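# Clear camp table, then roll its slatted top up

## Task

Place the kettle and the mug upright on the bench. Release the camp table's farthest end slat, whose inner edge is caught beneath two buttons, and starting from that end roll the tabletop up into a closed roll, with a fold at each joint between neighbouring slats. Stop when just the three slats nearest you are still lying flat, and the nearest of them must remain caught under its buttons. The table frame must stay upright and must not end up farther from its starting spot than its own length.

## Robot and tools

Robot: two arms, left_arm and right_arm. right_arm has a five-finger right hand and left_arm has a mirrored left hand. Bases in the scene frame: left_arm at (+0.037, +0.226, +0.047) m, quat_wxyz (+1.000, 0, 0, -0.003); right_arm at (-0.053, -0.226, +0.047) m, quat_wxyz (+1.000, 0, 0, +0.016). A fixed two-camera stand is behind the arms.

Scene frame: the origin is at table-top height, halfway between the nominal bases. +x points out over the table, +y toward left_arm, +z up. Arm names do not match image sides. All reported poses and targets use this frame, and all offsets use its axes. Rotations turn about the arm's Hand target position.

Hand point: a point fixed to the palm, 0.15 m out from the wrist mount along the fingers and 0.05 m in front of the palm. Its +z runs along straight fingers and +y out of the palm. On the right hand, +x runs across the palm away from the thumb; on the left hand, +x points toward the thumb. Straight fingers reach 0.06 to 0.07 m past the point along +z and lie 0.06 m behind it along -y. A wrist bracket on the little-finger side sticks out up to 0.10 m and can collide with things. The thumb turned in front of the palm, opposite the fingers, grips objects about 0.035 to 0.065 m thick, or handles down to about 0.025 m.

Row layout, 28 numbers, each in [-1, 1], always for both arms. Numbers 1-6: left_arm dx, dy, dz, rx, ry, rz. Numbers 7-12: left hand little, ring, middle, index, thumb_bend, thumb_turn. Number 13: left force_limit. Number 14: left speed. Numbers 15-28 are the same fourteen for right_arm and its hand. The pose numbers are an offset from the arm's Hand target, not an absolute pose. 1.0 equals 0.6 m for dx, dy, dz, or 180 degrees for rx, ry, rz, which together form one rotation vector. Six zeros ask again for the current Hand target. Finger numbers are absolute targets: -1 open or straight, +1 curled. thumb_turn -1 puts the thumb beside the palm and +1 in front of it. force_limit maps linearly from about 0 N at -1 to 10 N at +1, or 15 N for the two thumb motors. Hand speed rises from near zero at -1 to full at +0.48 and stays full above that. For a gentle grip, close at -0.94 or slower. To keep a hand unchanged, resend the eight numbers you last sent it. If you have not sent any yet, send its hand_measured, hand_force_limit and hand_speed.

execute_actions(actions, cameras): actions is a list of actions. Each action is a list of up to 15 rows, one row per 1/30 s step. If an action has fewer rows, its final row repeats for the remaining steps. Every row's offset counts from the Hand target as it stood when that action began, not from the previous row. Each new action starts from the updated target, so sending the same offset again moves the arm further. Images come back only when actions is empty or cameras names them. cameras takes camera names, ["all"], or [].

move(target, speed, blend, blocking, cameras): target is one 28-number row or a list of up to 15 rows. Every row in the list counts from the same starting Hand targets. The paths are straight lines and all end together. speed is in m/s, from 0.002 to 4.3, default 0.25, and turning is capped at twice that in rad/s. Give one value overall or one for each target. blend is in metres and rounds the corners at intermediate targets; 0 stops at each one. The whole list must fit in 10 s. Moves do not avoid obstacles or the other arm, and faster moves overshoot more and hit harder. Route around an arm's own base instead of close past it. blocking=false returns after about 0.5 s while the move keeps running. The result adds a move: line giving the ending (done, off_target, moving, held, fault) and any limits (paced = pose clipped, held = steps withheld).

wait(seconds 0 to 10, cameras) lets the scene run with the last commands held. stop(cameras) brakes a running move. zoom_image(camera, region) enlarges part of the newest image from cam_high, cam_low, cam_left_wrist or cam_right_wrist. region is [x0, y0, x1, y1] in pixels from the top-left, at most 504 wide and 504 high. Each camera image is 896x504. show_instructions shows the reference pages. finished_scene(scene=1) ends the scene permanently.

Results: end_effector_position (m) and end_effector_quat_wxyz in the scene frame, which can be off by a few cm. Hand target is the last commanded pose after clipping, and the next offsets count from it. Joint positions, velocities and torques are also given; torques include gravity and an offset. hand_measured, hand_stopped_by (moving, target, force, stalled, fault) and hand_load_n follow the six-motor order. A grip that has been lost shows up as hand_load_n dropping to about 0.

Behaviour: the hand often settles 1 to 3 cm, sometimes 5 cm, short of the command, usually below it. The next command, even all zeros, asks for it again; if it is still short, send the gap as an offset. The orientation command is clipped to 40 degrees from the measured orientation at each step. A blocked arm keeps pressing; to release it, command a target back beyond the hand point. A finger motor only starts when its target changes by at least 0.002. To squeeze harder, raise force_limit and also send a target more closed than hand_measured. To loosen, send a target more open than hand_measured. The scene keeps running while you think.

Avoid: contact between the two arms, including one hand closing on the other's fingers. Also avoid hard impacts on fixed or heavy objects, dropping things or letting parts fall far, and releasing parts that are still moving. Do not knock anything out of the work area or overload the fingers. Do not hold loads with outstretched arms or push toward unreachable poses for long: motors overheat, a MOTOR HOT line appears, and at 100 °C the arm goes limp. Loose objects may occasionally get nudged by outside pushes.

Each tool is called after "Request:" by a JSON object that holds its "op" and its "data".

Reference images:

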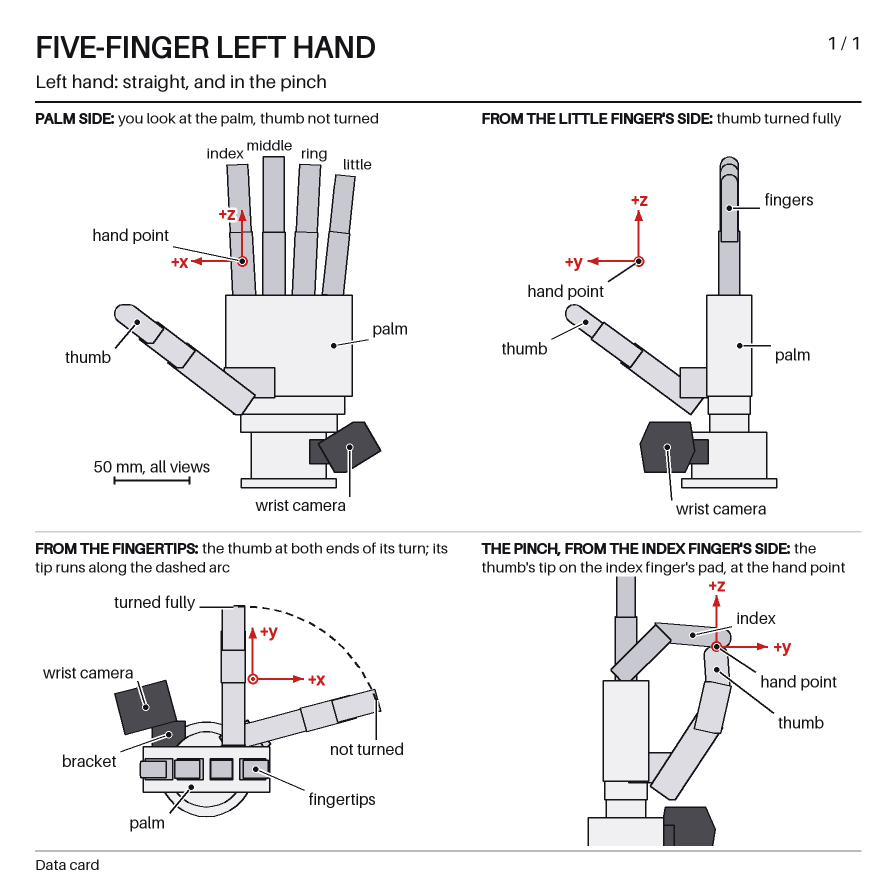

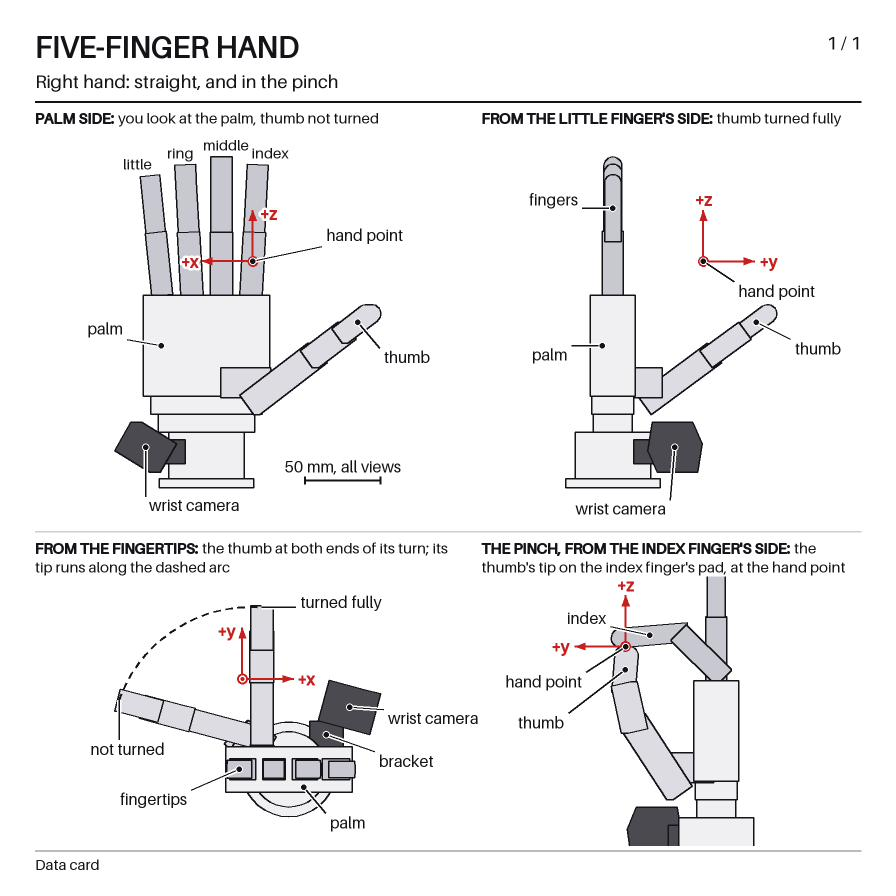

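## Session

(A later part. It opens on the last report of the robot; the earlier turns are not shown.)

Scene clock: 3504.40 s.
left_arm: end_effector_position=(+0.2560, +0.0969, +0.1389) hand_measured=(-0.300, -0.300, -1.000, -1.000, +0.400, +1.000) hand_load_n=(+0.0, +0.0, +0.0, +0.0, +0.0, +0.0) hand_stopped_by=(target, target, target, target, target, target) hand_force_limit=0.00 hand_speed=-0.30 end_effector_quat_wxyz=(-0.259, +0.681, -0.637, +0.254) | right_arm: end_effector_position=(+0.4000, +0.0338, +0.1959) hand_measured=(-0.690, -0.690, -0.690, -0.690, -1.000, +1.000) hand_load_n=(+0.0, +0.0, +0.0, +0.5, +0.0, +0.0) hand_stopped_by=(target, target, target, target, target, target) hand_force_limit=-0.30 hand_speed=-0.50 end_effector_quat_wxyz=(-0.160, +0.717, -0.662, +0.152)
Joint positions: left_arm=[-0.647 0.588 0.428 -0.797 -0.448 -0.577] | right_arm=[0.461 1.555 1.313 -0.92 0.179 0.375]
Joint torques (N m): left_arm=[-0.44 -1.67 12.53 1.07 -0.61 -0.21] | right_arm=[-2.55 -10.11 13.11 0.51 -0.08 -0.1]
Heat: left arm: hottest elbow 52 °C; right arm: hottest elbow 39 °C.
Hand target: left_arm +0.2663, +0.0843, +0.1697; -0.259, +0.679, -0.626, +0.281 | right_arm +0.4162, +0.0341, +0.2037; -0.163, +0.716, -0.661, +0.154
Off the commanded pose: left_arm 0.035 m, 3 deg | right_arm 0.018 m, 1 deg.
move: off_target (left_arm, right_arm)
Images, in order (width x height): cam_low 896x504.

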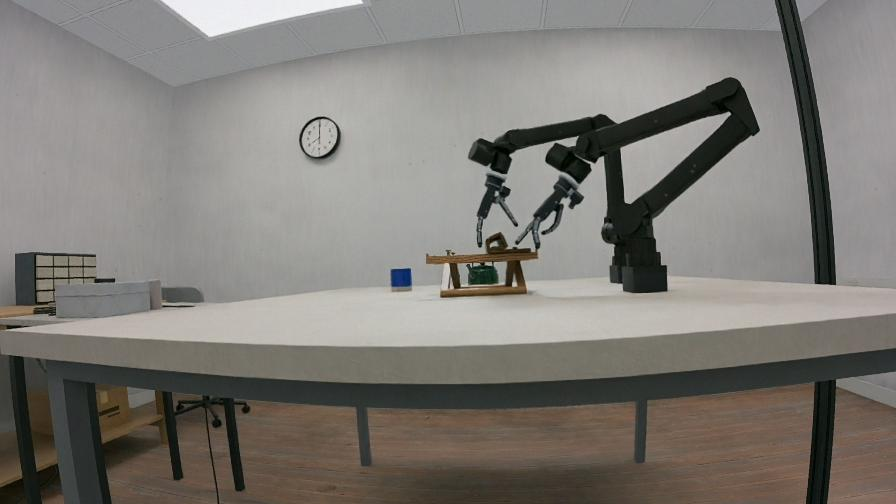

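Request:
{"op": "move", "data": {"target": [-0.04,0.04,0.1,0,0,0,-0.3,-0.3,-1,-1,0.4,1,0,-0.3,0,0,0.2,0,0,0,-0.69,-0.69,-0.69,-0.69,-1,1,-0.3,-0.5], "speed": 0.1, "cameras": ["all"]}}

Request:
{"op": "zoom_image", "data": {"camera": "cam_low", "region": [420, 225, 545, 300]}}

Request:
{"op": "zoom_image", "data": {"camera": "cam_high", "region": [310, 160, 450, 300]}}

Scene clock: 3511.50 s.
left_arm: end_effector_position=(+0.2347, +0.1114, +0.1991) hand_measured=(-0.300, -0.300, -1.000, -1.000, +0.400, +1.000) hand_load_n=(+0.0, +0.0, +0.0, +0.0, +0.0, +0.0) hand_stopped_by=(target, target, target, target, target, target) hand_force_limit=0.00 hand_speed=-0.30 end_effector_quat_wxyz=(-0.256, +0.680, -0.636, +0.259) | right_arm: end_effector_position=(+0.4043, +0.0361, +0.3050) hand_measured=(-0.690, -0.690, -0.690, -0.690, -1.000, +1.000) hand_load_n=(+0.0, +0.0, +0.0, +0.0, +0.0, +0.0) hand_stopped_by=(target, target, target, target, target, target) hand_force_limit=-0.30 hand_speed=-0.50 end_effector_quat_wxyz=(-0.150, +0.719, -0.662, +0.148)
Joint positions: left_arm=[-0.647 0.463 0.555 -1.042 -0.441 -0.577] | right_arm=[0.461 1.555 1.604 -1.233 0.179 0.375]
Joint torques (N m): left_arm=[1.26 -0.38 12.77 0.96 -0.32 0.05] | right_arm=[-2.78 -11.58 13.71 0.49 -0.08 -0.1]
Heat: left arm: hottest elbow 52 °C; right arm: hottest elbow 40 °C.
Hand target: left_arm +0.2422, +0.1084, +0.2295; -0.259, +0.679, -0.626, +0.281 | right_arm +0.4161, +0.0340, +0.3237; -0.163, +0.716, -0.661, +0.154
Off the commanded pose: left_arm 0.032 m, 3 deg | right_arm 0.022 m, 2 deg.
move: off_target (left_arm, right_arm)

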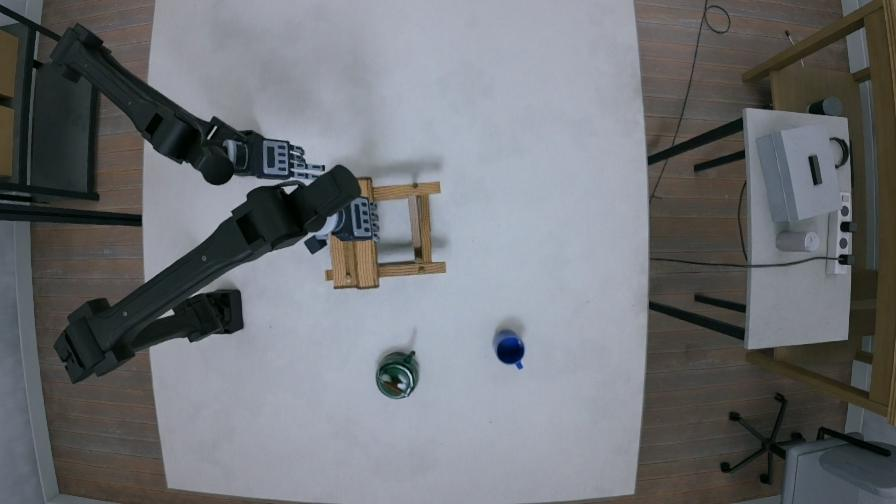

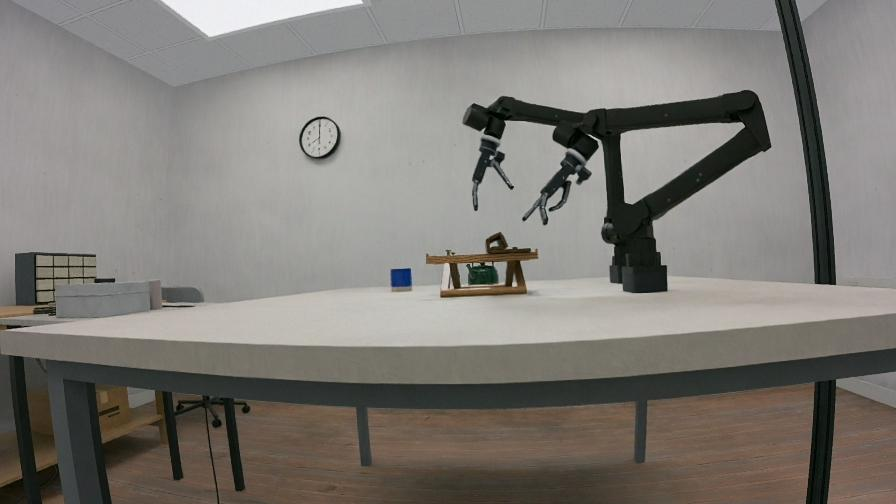

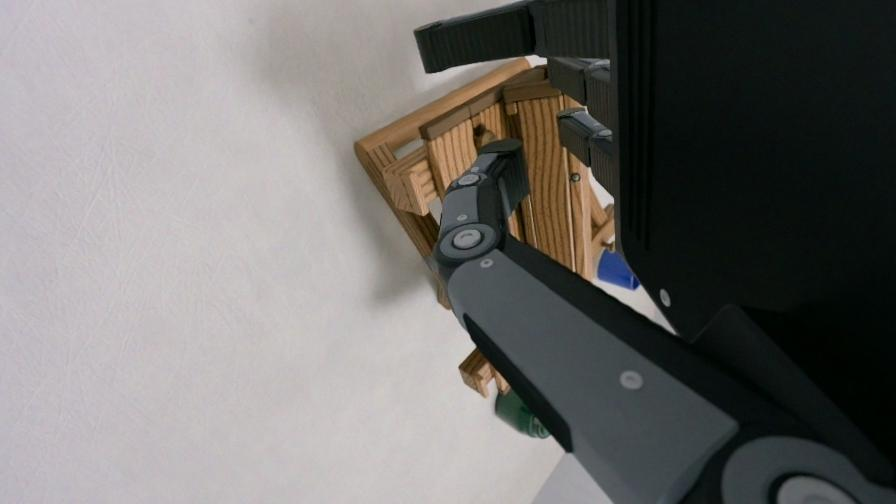

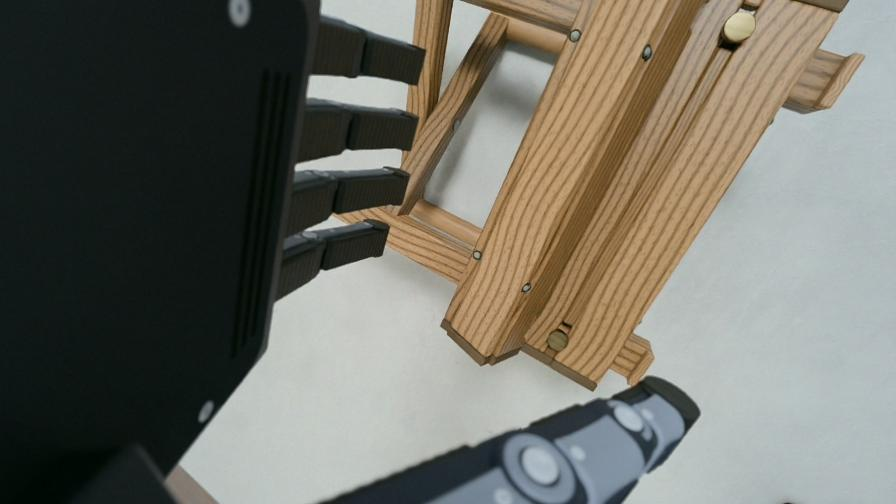

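Scaled by 4.032 from the camera's 896x504 image, which has a finer 1280x720 frame.

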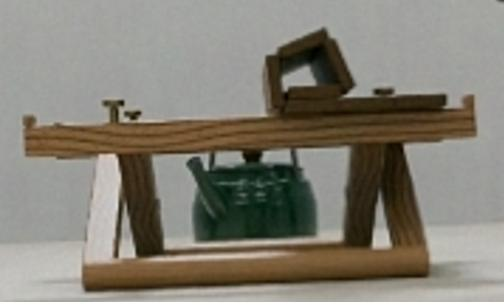

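Scaled by 3.600 from the camera's 896x504 image, which has a finer 1280x720 frame.

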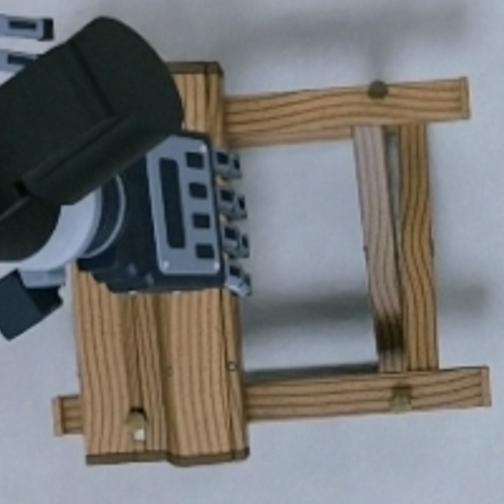

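Request:
{"op": "zoom_image", "data": {"camera": "cam_right_wrist", "region": [392, 0, 896, 400]}}

Request:
{"op": "zoom_image", "data": {"camera": "cam_low", "region": [475, 225, 540, 265]}}

Scaled by 1.000.

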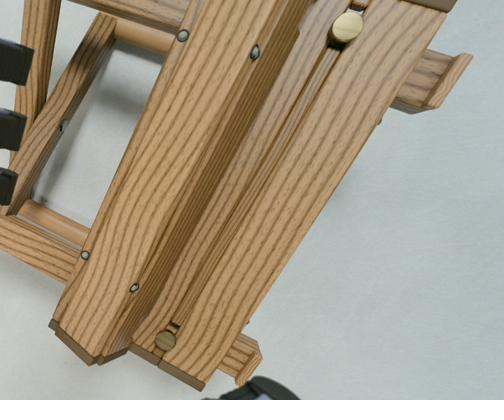

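Scaled by 7.754 from the camera's 896x504 image, which has a finer 1280x720 frame.

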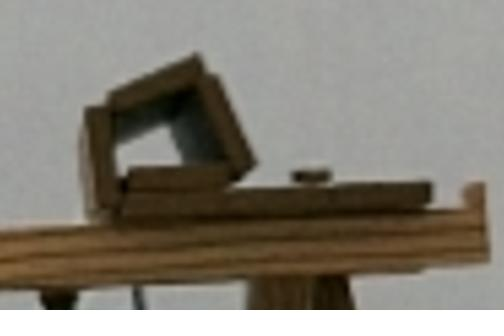

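Request:
{"op": "move", "data": {"target": [-0.05,0.15,0.1,0,0,0,-0.3,-0.3,-1,-1,0.4,1,0,-0.3,-0.28,-0.2,0.08,0,0,0,-0.69,-0.69,-0.69,-0.69,-1,1,-0.3,-0.5], "speed": 0.15, "cameras": ["all"]}}

Request:
{"op": "zoom_image", "data": {"camera": "cam_low", "region": [475, 225, 540, 265]}}

Request:
{"op": "zoom_image", "data": {"camera": "cam_high", "region": [310, 160, 450, 300]}}

Scene clock: 3529.53 s.
left_arm: end_effector_position=(+0.2100, +0.1951, +0.2628) hand_measured=(-0.300, -0.300, -1.000, -1.000, +0.400, +1.000) hand_load_n=(+0.0, +0.0, +0.0, +0.0, +0.0, +0.0) hand_stopped_by=(target, target, target, target, target, target) hand_force_limit=0.00 hand_speed=-0.30 end_effector_quat_wxyz=(-0.241, +0.687, -0.631, +0.269) | right_arm: end_effector_position=(+0.2513, -0.0792, +0.3755) hand_measured=(-0.690, -0.690, -0.690, -0.690, -1.000, +1.000) hand_load_n=(+0.0, +0.0, +0.0, +0.0, +0.0, +0.0) hand_stopped_by=(target, target, target, target, target, target) hand_force_limit=-0.30 hand_speed=-0.50 end_effector_quat_wxyz=(-0.172, +0.714, -0.660, +0.157)
Joint positions: left_arm=[0.094 0.305 0.691 -1.22 0.066 -0.023] | right_arm=[0.362 1.058 1.328 -1.39 0.137 0.284]
Joint torques (N m): left_arm=[1.49 1.26 12.26 1.28 0.1 0.08] | right_arm=[-3.25 -5.36 8.59 0.65 -0.09 -0.14]
Heat: left arm: hottest elbow 50 °C; right arm: hottest elbow 41 °C.
Hand target: left_arm +0.2122, +0.1984, +0.2895; -0.259, +0.679, -0.626, +0.281 | right_arm +0.2482, -0.0859, +0.3718; -0.163, +0.716, -0.661, +0.154
Off the commanded pose: left_arm 0.027 m, 3 deg | right_arm 0.008 m, 1 deg.
move: off_target (left_arm)

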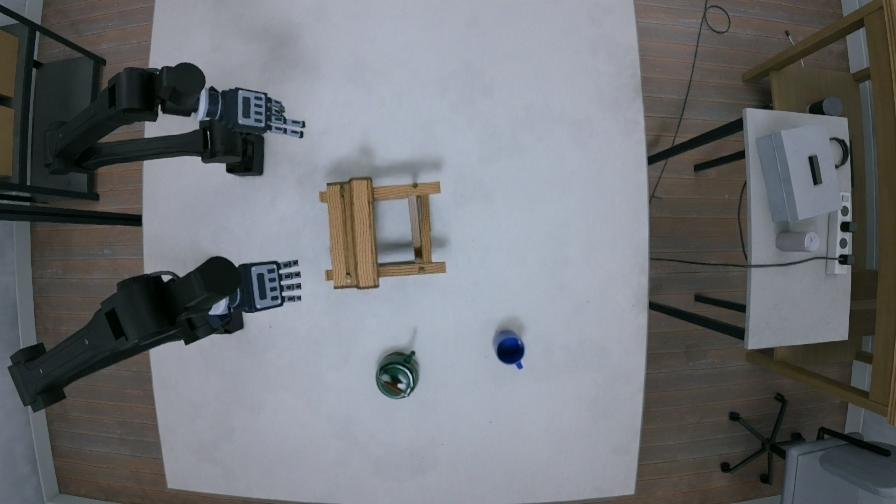

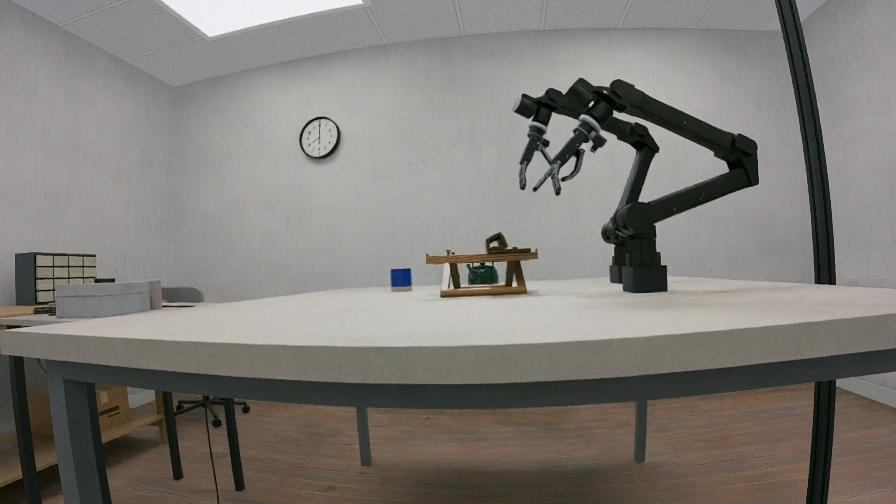

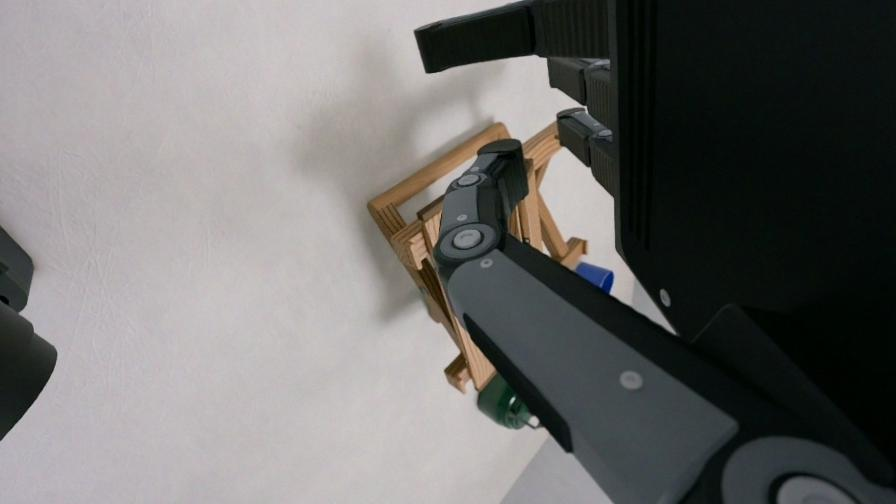

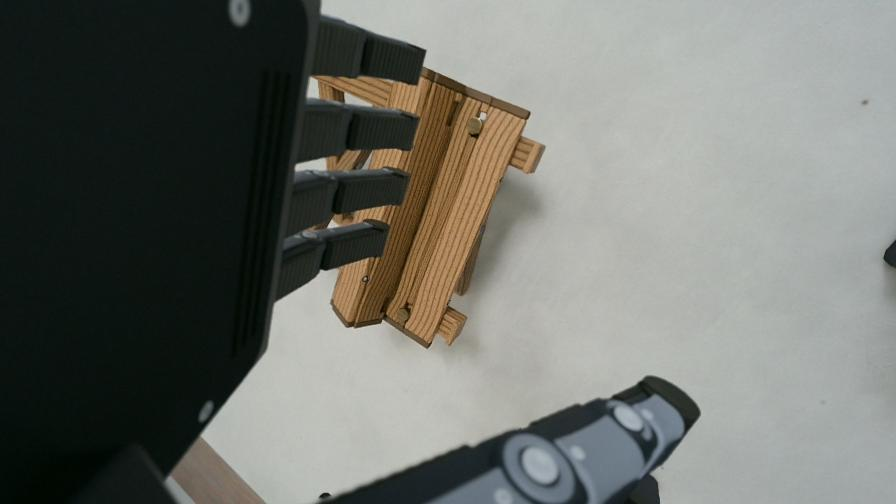

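Scaled by 7.754 from the camera's 896x504 image, which has a finer 1280x720 frame.

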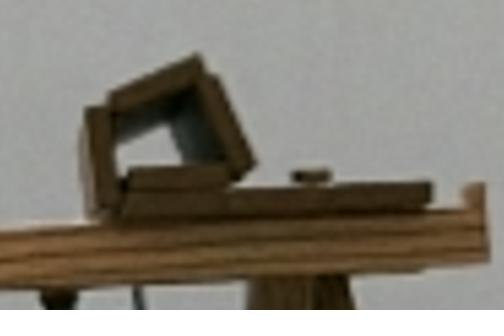

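Scaled by 3.600 from the camera's 896x504 image, which has a finer 1280x720 frame.

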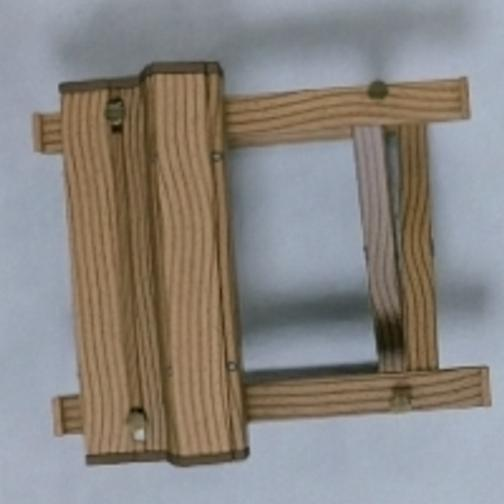

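Request:
{"op": "zoom_image", "data": {"camera": "cam_right_wrist", "region": [320, 60, 560, 360]}}

Request:
{"op": "zoom_image", "data": {"camera": "cam_high", "region": [318, 172, 382, 292]}}

Scaled by 1.680 from the camera's 896x504 image, which has a finer 1280x720 frame.

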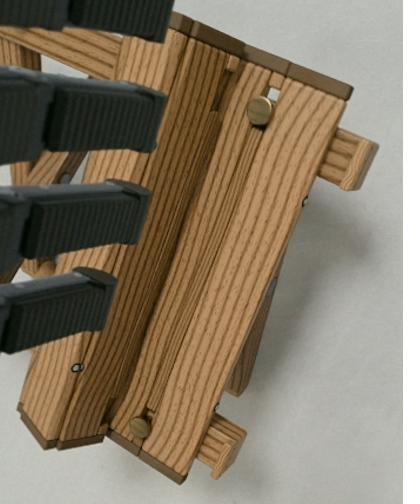

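Scaled by 4.200 from the camera's 896x504 image, which has a finer 1280x720 frame.

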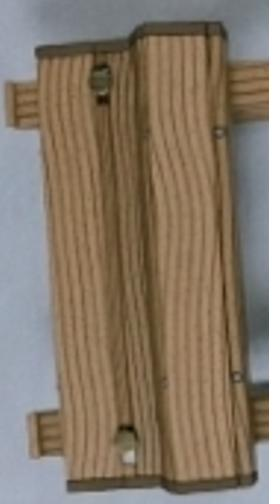

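Request:
{"op": "finished_scene", "data": {}}

The scene is finished: the task was done.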